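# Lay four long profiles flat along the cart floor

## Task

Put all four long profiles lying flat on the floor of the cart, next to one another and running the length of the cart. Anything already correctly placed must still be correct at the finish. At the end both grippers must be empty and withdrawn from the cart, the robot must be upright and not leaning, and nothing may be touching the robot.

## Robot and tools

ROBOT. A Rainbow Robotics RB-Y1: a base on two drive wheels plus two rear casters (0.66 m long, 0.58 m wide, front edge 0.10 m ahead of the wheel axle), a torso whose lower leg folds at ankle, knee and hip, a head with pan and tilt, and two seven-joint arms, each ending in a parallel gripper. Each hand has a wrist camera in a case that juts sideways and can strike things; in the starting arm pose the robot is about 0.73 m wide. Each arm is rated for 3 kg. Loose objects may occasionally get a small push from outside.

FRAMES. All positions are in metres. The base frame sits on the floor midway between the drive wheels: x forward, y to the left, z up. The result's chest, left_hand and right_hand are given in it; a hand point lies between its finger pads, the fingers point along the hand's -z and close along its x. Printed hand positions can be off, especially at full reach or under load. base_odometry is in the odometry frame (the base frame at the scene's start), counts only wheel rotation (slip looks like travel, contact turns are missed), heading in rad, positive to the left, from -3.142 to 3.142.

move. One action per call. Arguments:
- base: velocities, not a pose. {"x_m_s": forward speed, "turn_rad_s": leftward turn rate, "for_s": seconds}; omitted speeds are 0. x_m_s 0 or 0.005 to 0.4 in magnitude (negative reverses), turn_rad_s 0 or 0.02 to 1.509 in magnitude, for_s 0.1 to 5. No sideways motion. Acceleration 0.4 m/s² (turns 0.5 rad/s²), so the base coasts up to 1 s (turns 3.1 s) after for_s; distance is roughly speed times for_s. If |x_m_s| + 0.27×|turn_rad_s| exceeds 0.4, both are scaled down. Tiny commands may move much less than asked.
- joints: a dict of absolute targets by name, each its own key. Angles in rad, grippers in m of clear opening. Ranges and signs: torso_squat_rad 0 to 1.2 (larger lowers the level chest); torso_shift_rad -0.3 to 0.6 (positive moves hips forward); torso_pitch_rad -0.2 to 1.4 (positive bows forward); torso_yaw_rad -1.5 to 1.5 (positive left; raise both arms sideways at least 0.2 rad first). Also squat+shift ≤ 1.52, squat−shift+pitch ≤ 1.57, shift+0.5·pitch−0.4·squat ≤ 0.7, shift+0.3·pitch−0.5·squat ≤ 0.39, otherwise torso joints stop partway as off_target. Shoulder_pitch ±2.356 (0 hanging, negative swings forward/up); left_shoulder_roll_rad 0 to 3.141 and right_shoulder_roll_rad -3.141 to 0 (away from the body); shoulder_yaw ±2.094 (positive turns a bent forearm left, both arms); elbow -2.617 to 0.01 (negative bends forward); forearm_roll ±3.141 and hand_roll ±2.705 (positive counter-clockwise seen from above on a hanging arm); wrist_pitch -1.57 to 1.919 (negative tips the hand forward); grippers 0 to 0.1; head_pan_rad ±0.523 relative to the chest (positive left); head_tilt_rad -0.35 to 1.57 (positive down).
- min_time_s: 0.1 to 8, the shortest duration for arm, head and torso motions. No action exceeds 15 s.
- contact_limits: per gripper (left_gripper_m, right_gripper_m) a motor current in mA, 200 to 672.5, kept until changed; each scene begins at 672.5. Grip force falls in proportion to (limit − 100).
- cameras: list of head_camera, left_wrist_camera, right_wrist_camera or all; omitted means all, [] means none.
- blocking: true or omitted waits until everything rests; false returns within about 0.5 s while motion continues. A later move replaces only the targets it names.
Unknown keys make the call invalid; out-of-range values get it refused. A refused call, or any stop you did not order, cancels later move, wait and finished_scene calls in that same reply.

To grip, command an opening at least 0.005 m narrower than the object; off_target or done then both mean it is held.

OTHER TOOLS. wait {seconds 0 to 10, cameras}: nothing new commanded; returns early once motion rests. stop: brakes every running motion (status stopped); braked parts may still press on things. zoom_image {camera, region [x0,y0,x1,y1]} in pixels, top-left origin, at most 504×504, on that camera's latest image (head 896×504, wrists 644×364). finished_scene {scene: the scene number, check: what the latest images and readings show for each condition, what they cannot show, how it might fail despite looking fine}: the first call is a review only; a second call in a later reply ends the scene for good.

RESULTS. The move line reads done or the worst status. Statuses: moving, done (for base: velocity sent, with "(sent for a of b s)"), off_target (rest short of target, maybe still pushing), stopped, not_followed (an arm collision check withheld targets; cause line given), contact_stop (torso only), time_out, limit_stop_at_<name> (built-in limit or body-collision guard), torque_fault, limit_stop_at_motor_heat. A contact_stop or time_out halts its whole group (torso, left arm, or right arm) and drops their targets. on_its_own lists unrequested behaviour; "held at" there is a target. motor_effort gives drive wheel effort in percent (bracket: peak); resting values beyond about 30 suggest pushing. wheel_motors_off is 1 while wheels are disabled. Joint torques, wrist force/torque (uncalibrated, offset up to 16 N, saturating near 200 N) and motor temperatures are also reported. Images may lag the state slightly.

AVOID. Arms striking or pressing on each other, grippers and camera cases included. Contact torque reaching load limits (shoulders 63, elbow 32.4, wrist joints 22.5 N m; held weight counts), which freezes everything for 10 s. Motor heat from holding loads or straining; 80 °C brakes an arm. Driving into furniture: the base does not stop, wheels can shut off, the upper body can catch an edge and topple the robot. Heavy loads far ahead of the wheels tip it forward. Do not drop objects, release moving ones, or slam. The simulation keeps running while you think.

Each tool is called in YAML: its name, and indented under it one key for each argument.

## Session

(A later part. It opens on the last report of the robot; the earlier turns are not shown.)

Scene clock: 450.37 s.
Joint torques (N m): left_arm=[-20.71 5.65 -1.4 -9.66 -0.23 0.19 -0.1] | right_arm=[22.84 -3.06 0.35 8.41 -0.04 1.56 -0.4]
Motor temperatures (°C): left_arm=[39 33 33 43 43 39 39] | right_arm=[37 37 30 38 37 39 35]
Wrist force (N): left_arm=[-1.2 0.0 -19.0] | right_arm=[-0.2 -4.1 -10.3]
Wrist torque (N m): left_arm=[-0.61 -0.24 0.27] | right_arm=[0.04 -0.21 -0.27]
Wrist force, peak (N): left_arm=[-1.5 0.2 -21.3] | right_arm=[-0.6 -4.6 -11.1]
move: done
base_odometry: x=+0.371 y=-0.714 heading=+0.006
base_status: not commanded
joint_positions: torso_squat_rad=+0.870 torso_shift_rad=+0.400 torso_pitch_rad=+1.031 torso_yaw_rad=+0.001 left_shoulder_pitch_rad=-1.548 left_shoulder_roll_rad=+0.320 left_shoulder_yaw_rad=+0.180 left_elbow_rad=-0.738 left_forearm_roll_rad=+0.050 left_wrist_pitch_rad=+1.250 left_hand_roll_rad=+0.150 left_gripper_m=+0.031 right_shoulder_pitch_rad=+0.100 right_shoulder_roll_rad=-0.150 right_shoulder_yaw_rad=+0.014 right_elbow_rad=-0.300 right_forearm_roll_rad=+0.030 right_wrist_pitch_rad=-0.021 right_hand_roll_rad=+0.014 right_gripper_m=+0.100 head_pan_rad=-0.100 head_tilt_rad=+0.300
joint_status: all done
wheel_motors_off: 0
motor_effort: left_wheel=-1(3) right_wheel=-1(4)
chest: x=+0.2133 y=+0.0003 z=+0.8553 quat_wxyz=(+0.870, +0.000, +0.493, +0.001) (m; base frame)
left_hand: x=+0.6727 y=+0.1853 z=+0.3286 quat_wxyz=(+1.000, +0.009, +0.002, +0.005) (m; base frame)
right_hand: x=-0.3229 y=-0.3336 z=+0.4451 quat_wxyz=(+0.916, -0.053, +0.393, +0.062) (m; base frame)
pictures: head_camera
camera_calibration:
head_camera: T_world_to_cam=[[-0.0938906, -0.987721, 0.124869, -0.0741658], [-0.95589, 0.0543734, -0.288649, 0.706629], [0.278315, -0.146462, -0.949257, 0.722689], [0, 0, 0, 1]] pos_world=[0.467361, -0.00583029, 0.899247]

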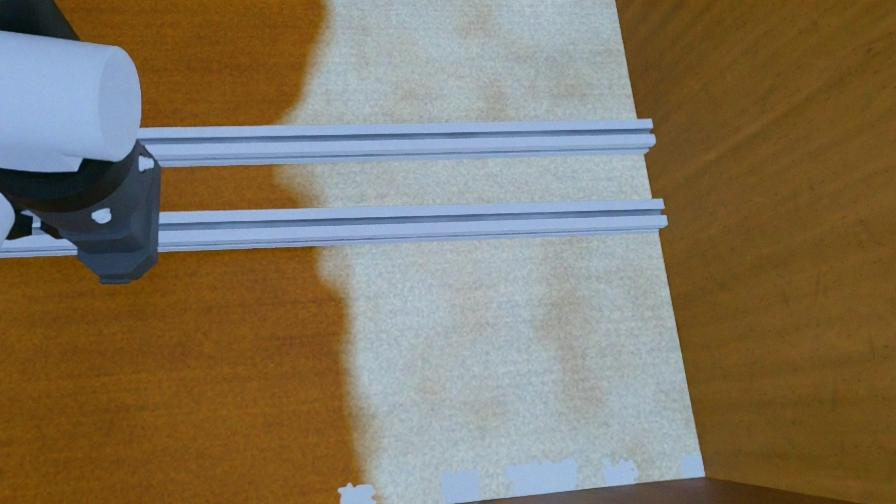

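move:
  joints: {"torso_squat_rad":0.892,"torso_shift_rad":0.412,"torso_pitch_rad":1.042,"left_wrist_pitch_rad":1.225,"head_pan_rad":0.5}
  min_time_s: 1.2
  cameras: ["head_camera"]

zoom_image:
  camera: "head_camera"
  region: [50, 60, 450, 290]

Scene clock: 455.10 s.
Joint torques (N m): left_arm=[-19.73 6.24 -0.77 -8.54 -0.23 -1.49 -0.07] | right_arm=[23.39 -2.22 -0.07 8.67 -0.02 1.48 -0.28]
Motor temperatures (°C): left_arm=[39 33 33 43 43 39 39] | right_arm=[38 37 30 38 37 39 35]
Wrist force (N): left_arm=[-7.1 1.2 -6.2] | right_arm=[-0.5 -4.2 -10.9]
Wrist torque (N m): left_arm=[-0.79 -0.17 0.17] | right_arm=[0.07 -0.27 -0.28]
Wrist force, peak (N): left_arm=[-1.2 0.0 -19.2] | right_arm=[-0.1 -4.2 -11.0]
move: done
base_odometry: x=+0.371 y=-0.714 heading=+0.006
base_status: not commanded
joint_positions: torso_squat_rad=+0.892 torso_shift_rad=+0.412 torso_pitch_rad=+1.042 torso_yaw_rad=+0.001 left_shoulder_pitch_rad=-1.548 left_shoulder_roll_rad=+0.320 left_shoulder_yaw_rad=+0.180 left_elbow_rad=-0.739 left_forearm_roll_rad=+0.050 left_wrist_pitch_rad=+1.225 left_hand_roll_rad=+0.150 left_gripper_m=+0.030 right_shoulder_pitch_rad=+0.100 right_shoulder_roll_rad=-0.150 right_shoulder_yaw_rad=+0.014 right_elbow_rad=-0.300 right_forearm_roll_rad=+0.030 right_wrist_pitch_rad=-0.021 right_hand_roll_rad=+0.014 right_gripper_m=+0.100 head_pan_rad=+0.500 head_tilt_rad=+0.300
joint_status: all done
wheel_motors_off: 0
motor_effort: left_wheel=-1(2) right_wheel=-1(3)
chest: x=+0.2152 y=+0.0003 z=+0.8394 quat_wxyz=(+0.867, +0.000, +0.498, +0.001) (m; base frame)
left_hand: x=+0.6744 y=+0.1844 z=+0.3075 quat_wxyz=(+1.000, +0.007, -0.005, +0.005) (m; base frame)
right_hand: x=-0.3256 y=-0.3336 z=+0.4352 quat_wxyz=(+0.914, -0.053, +0.398, +0.063) (m; base frame)
pictures: head_camera
camera_calibration:
head_camera: T_world_to_cam=[[0.202468, -0.902987, -0.378974, 0.274255], [-0.953189, -0.0929666, -0.28773, 0.702232], [0.224585, 0.41949, -0.87954, 0.661731], [0, 0, 0, 1]] pos_world=[0.465217, 0.0353433, 0.888008]

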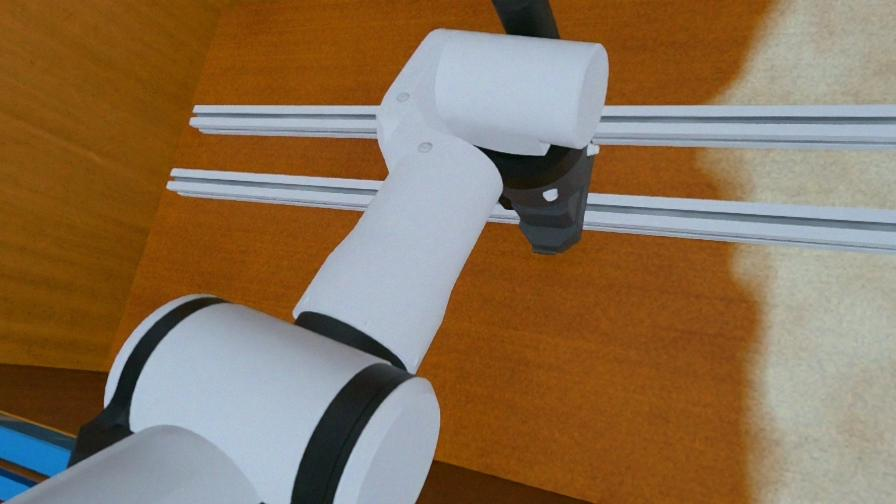

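Scaled by 1.260 from the camera's 896x504 image, which has a finer 1280x720 frame.

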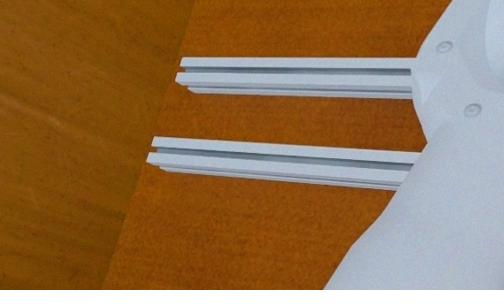

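move:
  joints: {"torso_squat_rad":0.896}
  cameras: []

move:
  joints: {"left_gripper_m":0.055}
  cameras: []

move:
  joints: {"torso_squat_rad":0.8,"torso_shift_rad":0.36,"torso_pitch_rad":0.95,"left_wrist_pitch_rad":1.33}
  min_time_s: 1.0
  cameras: []

move:
  joints: {"torso_squat_rad":0.6,"torso_shift_rad":0.15,"torso_pitch_rad":0.55,"left_wrist_pitch_rad":1.7,"head_pan_rad":0,"head_tilt_rad":0.5}
  min_time_s: 2.0
  cameras: ["head_camera"]

Scene clock: 460.53 s.
Joint torques (N m): left_arm=[-15.91 4.71 -0.43 -6.78 -0.78 -3.11 0.2] | right_arm=[23.09 -2.63 -0.17 8.62 -0.06 1.53 -0.25]
Motor temperatures (°C): left_arm=[39 33 33 43 43 39 39] | right_arm=[38 37 30 38 37 39 35]
Wrist force (N): left_arm=[-11.5 2.0 13.6] | right_arm=[-0.1 -4.3 -10.8]
Wrist torque (N m): left_arm=[-0.60 0.51 0.15] | right_arm=[0.09 -0.23 -0.29]
Wrist force, peak (N): left_arm=[-11.0 2.2 15.9] | right_arm=[-0.2 -4.2 -11.2]
move: done
base_odometry: x=+0.371 y=-0.714 heading=+0.006
base_status: not commanded
joint_positions: torso_squat_rad=+0.896 torso_shift_rad=+0.412 torso_pitch_rad=+1.041 torso_yaw_rad=+0.001 left_shoulder_pitch_rad=-1.549 left_shoulder_roll_rad=+0.320 left_shoulder_yaw_rad=+0.180 left_elbow_rad=-0.739 left_forearm_roll_rad=+0.050 left_wrist_pitch_rad=+1.226 left_hand_roll_rad=+0.150 left_gripper_m=+0.030 right_shoulder_pitch_rad=+0.100 right_shoulder_roll_rad=-0.150 right_shoulder_yaw_rad=+0.014 right_elbow_rad=-0.300 right_forearm_roll_rad=+0.030 right_wrist_pitch_rad=-0.021 right_hand_roll_rad=+0.014 right_gripper_m=+0.100 head_pan_rad=+0.500 head_tilt_rad=+0.300
joint_status: all done
wheel_motors_off: 0
motor_effort: left_wheel=+4(4) right_wheel=+0(3)
chest: x=+0.2140 y=+0.0003 z=+0.8376 quat_wxyz=(+0.867, +0.000, +0.497, +0.001) (m; base frame)
left_hand: x=+0.6743 y=+0.1843 z=+0.3066 quat_wxyz=(+1.000, +0.007, -0.006, +0.005) (m; base frame)
right_hand: x=-0.3264 y=-0.3336 z=+0.4330 quat_wxyz=(+0.914, -0.053, +0.398, +0.063) (m; base frame)
pictures: none
No camera images: "cameras" was empty.

Scene clock: 461.30 s.
Joint torques (N m): left_arm=[-16.46 5.65 -0.54 -7.04 -0.73 -0.03 -0.1] | right_arm=[23.57 -2.92 -0.8 8.55 -0.07 1.58 -0.22]
Motor temperatures (°C): left_arm=[39 33 33 43 43 39 39] | right_arm=[38 37 30 38 37 39 35]
Wrist force (N): left_arm=[-1.0 0.4 -9.8] | right_arm=[-0.3 -4.1 -10.7]
Wrist torque (N m): left_arm=[-0.35 -0.23 0.25] | right_arm=[0.07 -0.24 -0.28]
Wrist force, peak (N): left_arm=[-11.4 1.7 13.5] | right_arm=[-0.4 -4.3 -11.0]
move: done
base_odometry: x=+0.371 y=-0.714 heading=+0.006
base_status: not commanded
joint_positions: torso_squat_rad=+0.896 torso_shift_rad=+0.412 torso_pitch_rad=+1.042 torso_yaw_rad=+0.001 left_shoulder_pitch_rad=-1.549 left_shoulder_roll_rad=+0.320 left_shoulder_yaw_rad=+0.180 left_elbow_rad=-0.739 left_forearm_roll_rad=+0.050 left_wrist_pitch_rad=+1.225 left_hand_roll_rad=+0.150 left_gripper_m=+0.055 right_shoulder_pitch_rad=+0.100 right_shoulder_roll_rad=-0.150 right_shoulder_yaw_rad=+0.014 right_elbow_rad=-0.300 right_forearm_roll_rad=+0.030 right_wrist_pitch_rad=-0.021 right_hand_roll_rad=+0.014 right_gripper_m=+0.100 head_pan_rad=+0.500 head_tilt_rad=+0.300
joint_status: all done
wheel_motors_off: 0
motor_effort: left_wheel=+1(4) right_wheel=+1(3)
chest: x=+0.2143 y=+0.0003 z=+0.8373 quat_wxyz=(+0.867, +0.000, +0.498, +0.001) (m; base frame)
left_hand: x=+0.6742 y=+0.1843 z=+0.3060 quat_wxyz=(+1.000, +0.007, -0.006, +0.005) (m; base frame)
right_hand: x=-0.3265 y=-0.3336 z=+0.4332 quat_wxyz=(+0.914, -0.053, +0.398, +0.063) (m; base frame)
pictures: none
No camera images: "cameras" was empty.

Scene clock: 462.63 s.
Joint torques (N m): left_arm=[-18.43 5.95 -1 -7.27 -0.41 0.07 -0.01] | right_arm=[21.33 -3.28 -0.08 7.75 0.06 1.29 -0.33]
Motor temperatures (°C): left_arm=[39 33 33 43 43 39 39] | right_arm=[38 37 30 38 37 39 35]
Wrist force (N): left_arm=[-1.0 0.0 -9.3] | right_arm=[-0.8 -4.3 -11.2]
Wrist torque (N m): left_arm=[-0.32 -0.23 0.24] | right_arm=[0.09 -0.26 -0.28]
Wrist force, peak (N): left_arm=[-0.4 0.1 -10.4] | right_arm=[-0.7 -4.5 -11.5]
move: done
base_odometry: x=+0.371 y=-0.714 heading=+0.006
base_status: not commanded
joint_positions: torso_squat_rad=+0.800 torso_shift_rad=+0.360 torso_pitch_rad=+0.950 torso_yaw_rad=+0.001 left_shoulder_pitch_rad=-1.549 left_shoulder_roll_rad=+0.320 left_shoulder_yaw_rad=+0.180 left_elbow_rad=-0.739 left_forearm_roll_rad=+0.050 left_wrist_pitch_rad=+1.330 left_hand_roll_rad=+0.150 left_gripper_m=+0.055 right_shoulder_pitch_rad=+0.100 right_shoulder_roll_rad=-0.150 right_shoulder_yaw_rad=+0.014 right_elbow_rad=-0.300 right_forearm_roll_rad=+0.030 right_wrist_pitch_rad=-0.021 right_hand_roll_rad=+0.014 right_gripper_m=+0.100 head_pan_rad=+0.500 head_tilt_rad=+0.300
joint_status: all done
wheel_motors_off: 0
motor_effort: left_wheel=+1(1) right_wheel=-1(3)
chest: x=+0.1955 y=+0.0003 z=+0.9169 quat_wxyz=(+0.889, +0.000, +0.457, +0.001) (m; base frame)
left_hand: x=+0.6783 y=+0.1878 z=+0.4288 quat_wxyz=(+1.000, +0.015, +0.000, +0.006) (m; base frame)
right_hand: x=-0.3059 y=-0.3336 z=+0.4648 quat_wxyz=(+0.931, -0.056, +0.356, +0.060) (m; base frame)
pictures: none
No camera images: "cameras" was empty.

Scene clock: 464.97 s.
Joint torques (N m): left_arm=[-22.66 7.71 -0.61 -8.32 -0.58 0.17 0.05] | right_arm=[13.54 -4.59 -0.25 4.51 -0.09 0.54 -0.26]
Motor temperatures (°C): left_arm=[39 33 33 43 43 39 39] | right_arm=[38 37 30 38 37 39 35]
Wrist force (N): left_arm=[-1.0 -0.1 -9.4] | right_arm=[-2.6 -4.0 -12.5]
Wrist torque (N m): left_arm=[-0.29 -0.23 0.27] | right_arm=[0.08 -0.33 -0.29]
Wrist force, peak (N): left_arm=[-0.9 0.0 -10.6] | right_arm=[-2.8 -4.1 -12.8]
move: done
base_odometry: x=+0.371 y=-0.714 heading=+0.006
base_status: not commanded
joint_positions: torso_squat_rad=+0.600 torso_shift_rad=+0.150 torso_pitch_rad=+0.550 torso_yaw_rad=+0.001 left_shoulder_pitch_rad=-1.549 left_shoulder_roll_rad=+0.320 left_shoulder_yaw_rad=+0.180 left_elbow_rad=-0.739 left_forearm_roll_rad=+0.050 left_wrist_pitch_rad=+1.700 left_hand_roll_rad=+0.150 left_gripper_m=+0.055 right_shoulder_pitch_rad=+0.100 right_shoulder_roll_rad=-0.150 right_shoulder_yaw_rad=+0.014 right_elbow_rad=-0.300 right_forearm_roll_rad=+0.030 right_wrist_pitch_rad=-0.021 right_hand_roll_rad=+0.014 right_gripper_m=+0.100 head_pan_rad=+0.000 head_tilt_rad=+0.500
joint_status: all done
wheel_motors_off: 0
motor_effort: left_wheel=+1(1) right_wheel=-1(3)
chest: x=+0.0201 y=+0.0003 z=+1.1155 quat_wxyz=(+0.962, +0.000, +0.272, +0.001) (m; base frame)
left_hand: x=+0.5725 y=+0.1988 z=+0.8365 quat_wxyz=(+0.999, +0.038, -0.017, +0.017) (m; base frame)
right_hand: x=-0.2656 y=-0.3336 z=+0.5039 quat_wxyz=(+0.983, -0.066, +0.164, +0.048) (m; base frame)
pictures: head_camera
camera_calibration:
head_camera: T_world_to_cam=[[-0.0519773, -0.998297, 0.0264784, -0.0203295], [-0.841616, 0.0295162, -0.53927, 0.864791], [0.53757, -0.0503145, -0.841717, 0.937002], [0, 0, 0, 1]] pos_world=[0.223061, 0.00132455, 1.25558]

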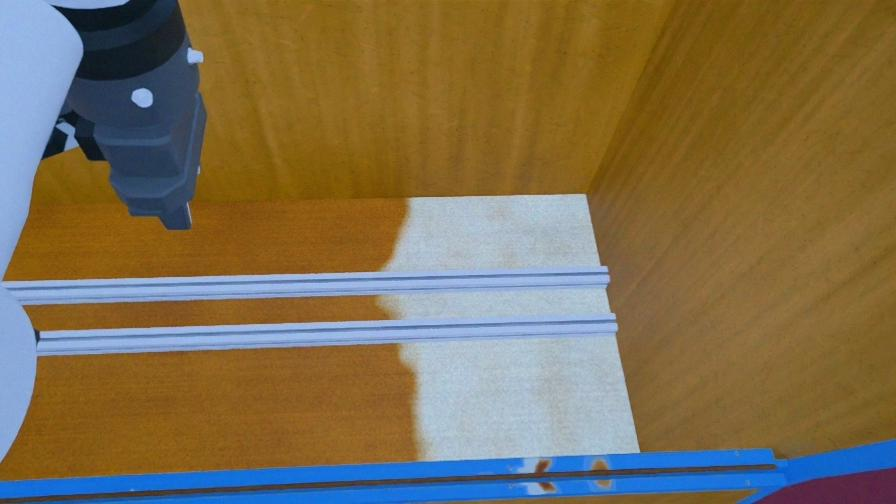

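move:
  base: {"x_m_s":-0.35,"for_s":1.97}
  joints: {"torso_squat_rad":0.6,"torso_shift_rad":0.1,"torso_pitch_rad":0.3,"head_pan_rad":0.3,"head_tilt_rad":0.1,"left_wrist_pitch_rad":1.8}
  cameras: []

move:
  base: {"turn_rad_s":0.5,"for_s":3.13}
  joints: {"left_shoulder_pitch_rad":-0.421,"left_shoulder_roll_rad":0.15,"left_shoulder_yaw_rad":0.03,"left_elbow_rad":-2.066,"left_wrist_pitch_rad":1.3,"left_hand_roll_rad":-1.7,"left_forearm_roll_rad":0,"left_gripper_m":0.055}
  min_time_s: 2.0
  cameras: []

move:
  base: {"x_m_s":0.35,"for_s":3.71}
  cameras: []

move:
  base: {"turn_rad_s":-0.5,"for_s":3.133}
  joints: {"torso_squat_rad":1.0,"torso_shift_rad":0.3,"torso_pitch_rad":0.7,"left_wrist_pitch_rad":0.5,"head_pan_rad":0.2}
  cameras: ["head_camera"]

Scene clock: 478.30 s.
Joint torques (N m): left_arm=[-25.24 8.13 -0.14 -7.99 -0.46 -0.44 -0.16] | right_arm=[6.41 -4.93 -0.28 1.76 0.27 0 -0.28]
Motor temperatures (°C): left_arm=[40 33 33 42 43 38 39] | right_arm=[37 37 30 38 37 39 35]
Wrist force (N): left_arm=[-1.8 0.2 -9.7] | right_arm=[-4.3 -3.6 -13.1]
Wrist torque (N m): left_arm=[-0.34 -0.25 0.28] | right_arm=[0.01 -0.42 -0.32]
Wrist force, peak (N): left_arm=[0.4 0.1 -10.5] | right_arm=[-4.6 -3.5 -13.1]
move: done
base_odometry: x=-0.318 y=-0.718 heading=+0.005
base_status: done (sent for 1.97 of 1.97 s)
joint_positions: torso_squat_rad=+0.600 torso_shift_rad=+0.100 torso_pitch_rad=+0.300 torso_yaw_rad=+0.001 left_shoulder_pitch_rad=-1.549 left_shoulder_roll_rad=+0.320 left_shoulder_yaw_rad=+0.180 left_elbow_rad=-0.739 left_forearm_roll_rad=+0.050 left_wrist_pitch_rad=+1.800 left_hand_roll_rad=+0.150 left_gripper_m=+0.055 right_shoulder_pitch_rad=+0.100 right_shoulder_roll_rad=-0.150 right_shoulder_yaw_rad=+0.014 right_elbow_rad=-0.300 right_forearm_roll_rad=+0.030 right_wrist_pitch_rad=-0.021 right_hand_roll_rad=+0.014 right_gripper_m=+0.100 head_pan_rad=+0.300 head_tilt_rad=+0.100
joint_status: all done
wheel_motors_off: 0
motor_effort: left_wheel=-17(36) right_wheel=+19(36)
chest: x=-0.0789 y=+0.0003 z=+1.1510 quat_wxyz=(+0.989, +0.000, +0.149, +0.001) (m; base frame)
left_hand: x=+0.5031 y=+0.2015 z=+1.0122 quat_wxyz=(+0.995, +0.042, -0.092, +0.024) (m; base frame)
right_hand: x=-0.2044 y=-0.3336 z=+0.4876 quat_wxyz=(+0.996, -0.072, +0.040, +0.039) (m; base frame)
pictures: none
No camera images: "cameras" was empty.

Scene clock: 482.77 s.
Joint torques (N m): left_arm=[-11.87 1.07 -0.15 -9.23 -0.36 -1.55 0.14] | right_arm=[6.67 -5.37 0.02 1.58 0.25 -0.13 -0.28]
Motor temperatures (°C): left_arm=[40 33 33 42 43 38 39] | right_arm=[37 37 30 38 37 39 35]
Wrist force (N): left_arm=[1.2 -4.0 -7.6] | right_arm=[-4.2 -3.4 -13.1]
Wrist torque (N m): left_arm=[-0.06 0.00 0.17] | right_arm=[0.00 -0.41 -0.32]
Wrist force, peak (N): left_arm=[-1.8 -0.6 -9.9] | right_arm=[-4.3 -3.7 -13.2]
move: done
base_odometry: x=-0.318 y=-0.718 heading=+1.571
base_status: done (sent for 3.13 of 3.13 s)
joint_positions: torso_squat_rad=+0.600 torso_shift_rad=+0.100 torso_pitch_rad=+0.300 torso_yaw_rad=+0.001 left_shoulder_pitch_rad=-0.421 left_shoulder_roll_rad=+0.150 left_shoulder_yaw_rad=+0.030 left_elbow_rad=-2.066 left_forearm_roll_rad=+0.000 left_wrist_pitch_rad=+1.300 left_hand_roll_rad=-1.700 left_gripper_m=+0.055 right_shoulder_pitch_rad=+0.100 right_shoulder_roll_rad=-0.150 right_shoulder_yaw_rad=+0.014 right_elbow_rad=-0.300 right_forearm_roll_rad=+0.030 right_wrist_pitch_rad=-0.021 right_hand_roll_rad=+0.014 right_gripper_m=+0.100 head_pan_rad=+0.300 head_tilt_rad=+0.100
joint_status: all done
wheel_motors_off: 0
motor_effort: left_wheel=+2(45) right_wheel=+12(48)
chest: x=-0.0789 y=+0.0003 z=+1.1510 quat_wxyz=(+0.989, +0.000, +0.149, +0.001) (m; base frame)
left_hand: x=+0.4102 y=+0.2154 z=+0.9278 quat_wxyz=(+0.543, +0.343, -0.249, -0.725) (m; base frame)
right_hand: x=-0.2044 y=-0.3336 z=+0.4877 quat_wxyz=(+0.996, -0.072, +0.040, +0.039) (m; base frame)
pictures: none
No camera images: "cameras" was empty.

Scene clock: 487.87 s.
Joint torques (N m): left_arm=[-11.33 1.36 0.24 -9.03 -0.65 -1.73 0.48] | right_arm=[7.64 -5.22 -0.74 1.92 0.11 0.15 -0.11]
Motor temperatures (°C): left_arm=[40 33 33 42 43 39 39] | right_arm=[37 37 30 38 37 39 35]
Wrist force (N): left_arm=[1.2 -3.8 -7.7] | right_arm=[-4.1 -3.3 -13.0]
Wrist torque (N m): left_arm=[-0.09 -0.03 0.14] | right_arm=[-0.02 -0.41 -0.31]
Wrist force, peak (N): left_arm=[1.3 -3.8 -8.2] | right_arm=[-4.4 -3.7 -13.2]
move: done
base_odometry: x=-0.319 y=+0.577 heading=+1.572
base_status: done (sent for 3.7 of 3.7 s)
joint_positions: torso_squat_rad=+0.600 torso_shift_rad=+0.100 torso_pitch_rad=+0.300 torso_yaw_rad=+0.001 left_shoulder_pitch_rad=-0.421 left_shoulder_roll_rad=+0.150 left_shoulder_yaw_rad=+0.030 left_elbow_rad=-2.066 left_forearm_roll_rad=+0.000 left_wrist_pitch_rad=+1.300 left_hand_roll_rad=-1.700 left_gripper_m=+0.055 right_shoulder_pitch_rad=+0.100 right_shoulder_roll_rad=-0.150 right_shoulder_yaw_rad=+0.014 right_elbow_rad=-0.300 right_forearm_roll_rad=+0.030 right_wrist_pitch_rad=-0.021 right_hand_roll_rad=+0.014 right_gripper_m=+0.100 head_pan_rad=+0.300 head_tilt_rad=+0.100
joint_status: not commanded
wheel_motors_off: 0
motor_effort: left_wheel=+6(41) right_wheel=-8(49)
chest: x=-0.0788 y=+0.0003 z=+1.1510 quat_wxyz=(+0.989, +0.000, +0.149, +0.001) (m; base frame)
left_hand: x=+0.4103 y=+0.2153 z=+0.9279 quat_wxyz=(+0.543, +0.343, -0.249, -0.725) (m; base frame)
right_hand: x=-0.2042 y=-0.3336 z=+0.4876 quat_wxyz=(+0.996, -0.072, +0.040, +0.039) (m; base frame)
pictures: none
No camera images: "cameras" was empty.

Scene clock: 492.33 s.
Joint torques (N m): left_arm=[-6.39 0.24 0.03 -9.89 -0.45 -1.89 0.51] | right_arm=[16.63 -4.17 -0.04 6.06 0.14 0.84 -0.37]
Motor temperatures (°C): left_arm=[39 33 33 42 43 39 39] | right_arm=[37 37 30 38 37 39 35]
Wrist force (N): left_arm=[0.3 -5.5 -5.3] | right_arm=[-2.2 -4.1 -12.0]
Wrist torque (N m): left_arm=[0.03 -0.15 0.17] | right_arm=[0.08 -0.34 -0.27]
Wrist force, peak (N): left_arm=[0.6 -4.1 -7.4] | right_arm=[-3.9 -4.0 -12.9]
move: done
base_odometry: x=-0.319 y=+0.577 heading=+0.006
base_status: done (sent for 3.13 of 3.13 s)
joint_positions: torso_squat_rad=+1.000 torso_shift_rad=+0.300 torso_pitch_rad=+0.700 torso_yaw_rad=+0.001 left_shoulder_pitch_rad=-0.421 left_shoulder_roll_rad=+0.150 left_shoulder_yaw_rad=+0.030 left_elbow_rad=-2.066 left_forearm_roll_rad=+0.000 left_wrist_pitch_rad=+0.500 left_hand_roll_rad=-1.700 left_gripper_m=+0.055 right_shoulder_pitch_rad=+0.100 right_shoulder_roll_rad=-0.150 right_shoulder_yaw_rad=+0.014 right_elbow_rad=-0.300 right_forearm_roll_rad=+0.030 right_wrist_pitch_rad=-0.021 right_hand_roll_rad=+0.014 right_gripper_m=+0.100 head_pan_rad=+0.200 head_tilt_rad=+0.100
joint_status: all done
wheel_motors_off: 0
motor_effort: left_wheel=+10(41) right_wheel=+2(44)
chest: x=+0.0832 y=+0.0003 z=+0.8784 quat_wxyz=(+0.939, +0.000, +0.343, +0.001) (m; base frame)
left_hand: x=+0.5601 y=+0.1878 z=+0.6190 quat_wxyz=(+0.468, +0.440, -0.397, -0.655) (m; base frame)
right_hand: x=-0.2908 y=-0.3337 z=+0.3164 quat_wxyz=(+0.968, -0.063, +0.237, +0.053) (m; base frame)
pictures: head_camera
camera_calibration:
head_camera: T_world_to_cam=[[0.0955288, -0.988627, -0.116152, 0.102249], [-0.686101, 0.0191471, -0.727254, 0.953669], [0.721207, 0.149166, -0.676469, 0.464153], [0, 0, 0, 1]] pos_world=[0.309795, 0.01359, 1.01942]

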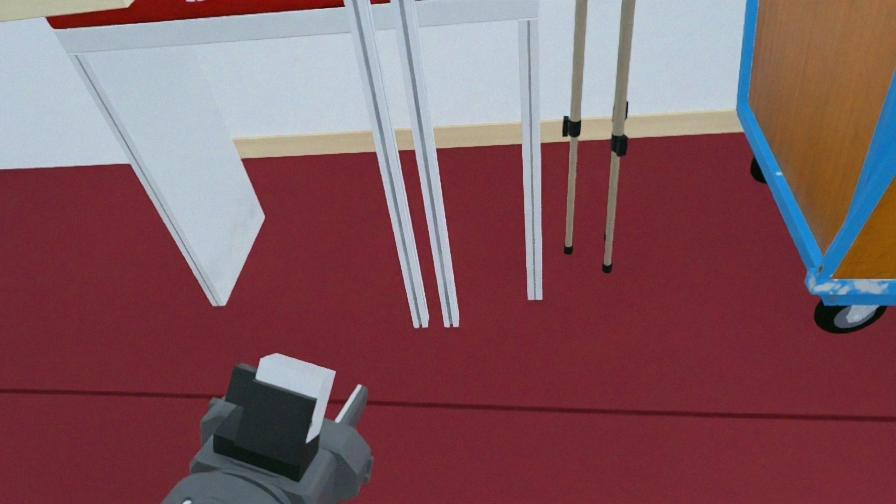

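move:
  base: {"x_m_s":0.3,"for_s":1.33}
  joints: {"left_shoulder_pitch_rad":-1.003,"left_shoulder_roll_rad":0.092,"left_shoulder_yaw_rad":0.3,"left_elbow_rad":-0.965,"left_wrist_pitch_rad":-0.25,"left_hand_roll_rad":-1.6}
  min_time_s: 1.5
  cameras: ["left_wrist_camera"]

Scene clock: 497.87 s.
Joint torques (N m): left_arm=[-14.09 1.26 -1.16 -9 -0.25 -1.87 0.52] | right_arm=[16.94 -3.71 0 5.82 -0.16 0.83 -0.14]
Motor temperatures (°C): left_arm=[39 33 33 42 43 39 39] | right_arm=[37 37 30 38 37 39 35]
Wrist force (N): left_arm=[-0.8 -5.7 -4.3] | right_arm=[-2.0 -4.1 -11.9]
Wrist torque (N m): left_arm=[0.04 -0.27 0.23] | right_arm=[0.07 -0.33 -0.26]
Wrist force, peak (N): left_arm=[-0.5 -5.8 -5.6] | right_arm=[-2.7 -3.9 -12.3]
move: done
base_odometry: x=+0.081 y=+0.580 heading=+0.006
base_status: done (sent for 1.33 of 1.33 s)
joint_positions: torso_squat_rad=+1.000 torso_shift_rad=+0.300 torso_pitch_rad=+0.700 torso_yaw_rad=+0.001 left_shoulder_pitch_rad=-1.003 left_shoulder_roll_rad=+0.092 left_shoulder_yaw_rad=+0.300 left_elbow_rad=-0.965 left_forearm_roll_rad=+0.000 left_wrist_pitch_rad=-0.250 left_hand_roll_rad=-1.600 left_gripper_m=+0.055 right_shoulder_pitch_rad=+0.100 right_shoulder_roll_rad=-0.150 right_shoulder_yaw_rad=+0.014 right_elbow_rad=-0.300 right_forearm_roll_rad=+0.030 right_wrist_pitch_rad=-0.021 right_hand_roll_rad=+0.014 right_gripper_m=+0.100 head_pan_rad=+0.200 head_tilt_rad=+0.100
joint_status: all done
wheel_motors_off: 0
motor_effort: left_wheel=-3(44) right_wheel=-2(34)
chest: x=+0.0832 y=+0.0003 z=+0.8785 quat_wxyz=(+0.939, +0.000, +0.343, +0.001) (m; base frame)
left_hand: x=+0.6935 y=+0.1921 z=+0.5415 quat_wxyz=(+0.529, +0.464, -0.485, -0.520) (m; base frame)
right_hand: x=-0.2907 y=-0.3336 z=+0.3164 quat_wxyz=(+0.968, -0.063, +0.237, +0.053) (m; base frame)
pictures: left_wrist_camera
camera_calibration:
left_wrist_camera: T_world_to_cam=[[-0.0424719, -0.997559, 0.055419, 0.190418], [-0.56123, -0.0220691, -0.827365, 0.873445], [0.826569, -0.0662426, -0.558923, -0.179014], [0, 0, 0, 1]] pos_world=[0.646259, 0.197371, 0.612051]

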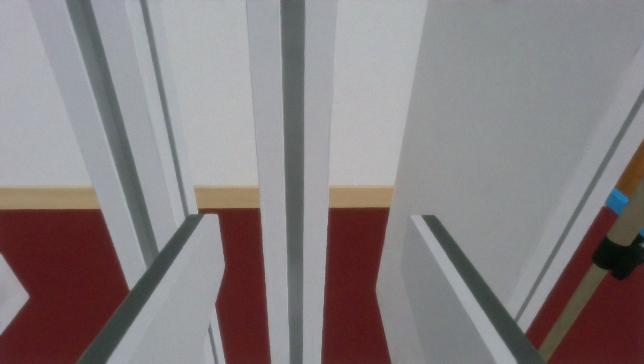

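move:
  base: {"x_m_s":0.08,"for_s":0.8}
  joints: {"left_shoulder_roll_rad":0.102}
  cameras: ["left_wrist_camera"]

Scene clock: 501.77 s.
Joint torques (N m): left_arm=[-15.22 2.58 -0.85 -9.05 -0.22 -1.77 0.52] | right_arm=[16.55 -3.82 -0.69 6.25 -0.1 0.95 -0.08]
Motor temperatures (°C): left_arm=[39 33 33 42 43 39 39] | right_arm=[37 37 30 38 37 39 35]
Wrist force (N): left_arm=[-0.8 -5.6 -4.2] | right_arm=[-2.2 -4.2 -12.0]
Wrist torque (N m): left_arm=[0.04 -0.25 0.22] | right_arm=[0.09 -0.36 -0.29]
Wrist force, peak (N): left_arm=[-1.0 -6.2 -4.8] | right_arm=[-2.4 -3.9 -12.4]
move: done
base_odometry: x=+0.145 y=+0.580 heading=+0.006
base_status: done (sent for 0.8 of 0.8 s)
joint_positions: torso_squat_rad=+1.000 torso_shift_rad=+0.300 torso_pitch_rad=+0.700 torso_yaw_rad=+0.001 left_shoulder_pitch_rad=-1.003 left_shoulder_roll_rad=+0.102 left_shoulder_yaw_rad=+0.300 left_elbow_rad=-0.965 left_forearm_roll_rad=+0.000 left_wrist_pitch_rad=-0.250 left_hand_roll_rad=-1.600 left_gripper_m=+0.055 right_shoulder_pitch_rad=+0.100 right_shoulder_roll_rad=-0.150 right_shoulder_yaw_rad=+0.014 right_elbow_rad=-0.300 right_forearm_roll_rad=+0.030 right_wrist_pitch_rad=-0.021 right_hand_roll_rad=+0.014 right_gripper_m=+0.100 head_pan_rad=+0.200 head_tilt_rad=+0.100
joint_status: all done
wheel_motors_off: 0
motor_effort: left_wheel=-4(23) right_wheel=-2(32)
chest: x=+0.0832 y=+0.0003 z=+0.8785 quat_wxyz=(+0.939, +0.000, +0.343, +0.001) (m; base frame)
left_hand: x=+0.6946 y=+0.1971 z=+0.5427 quat_wxyz=(+0.527, +0.467, -0.483, -0.520) (m; base frame)
right_hand: x=-0.2908 y=-0.3336 z=+0.3164 quat_wxyz=(+0.968, -0.063, +0.237, +0.053) (m; base frame)
pictures: left_wrist_camera
camera_calibration:
left_wrist_camera: T_world_to_cam=[[-0.0399227, -0.998128, 0.04634, 0.198739], [-0.559057, -0.0161257, -0.828972, 0.873369], [0.828168, -0.0590015, -0.557366, -0.1823], [0, 0, 0, 1]] pos_world=[0.647172, 0.201695, 0.613181]

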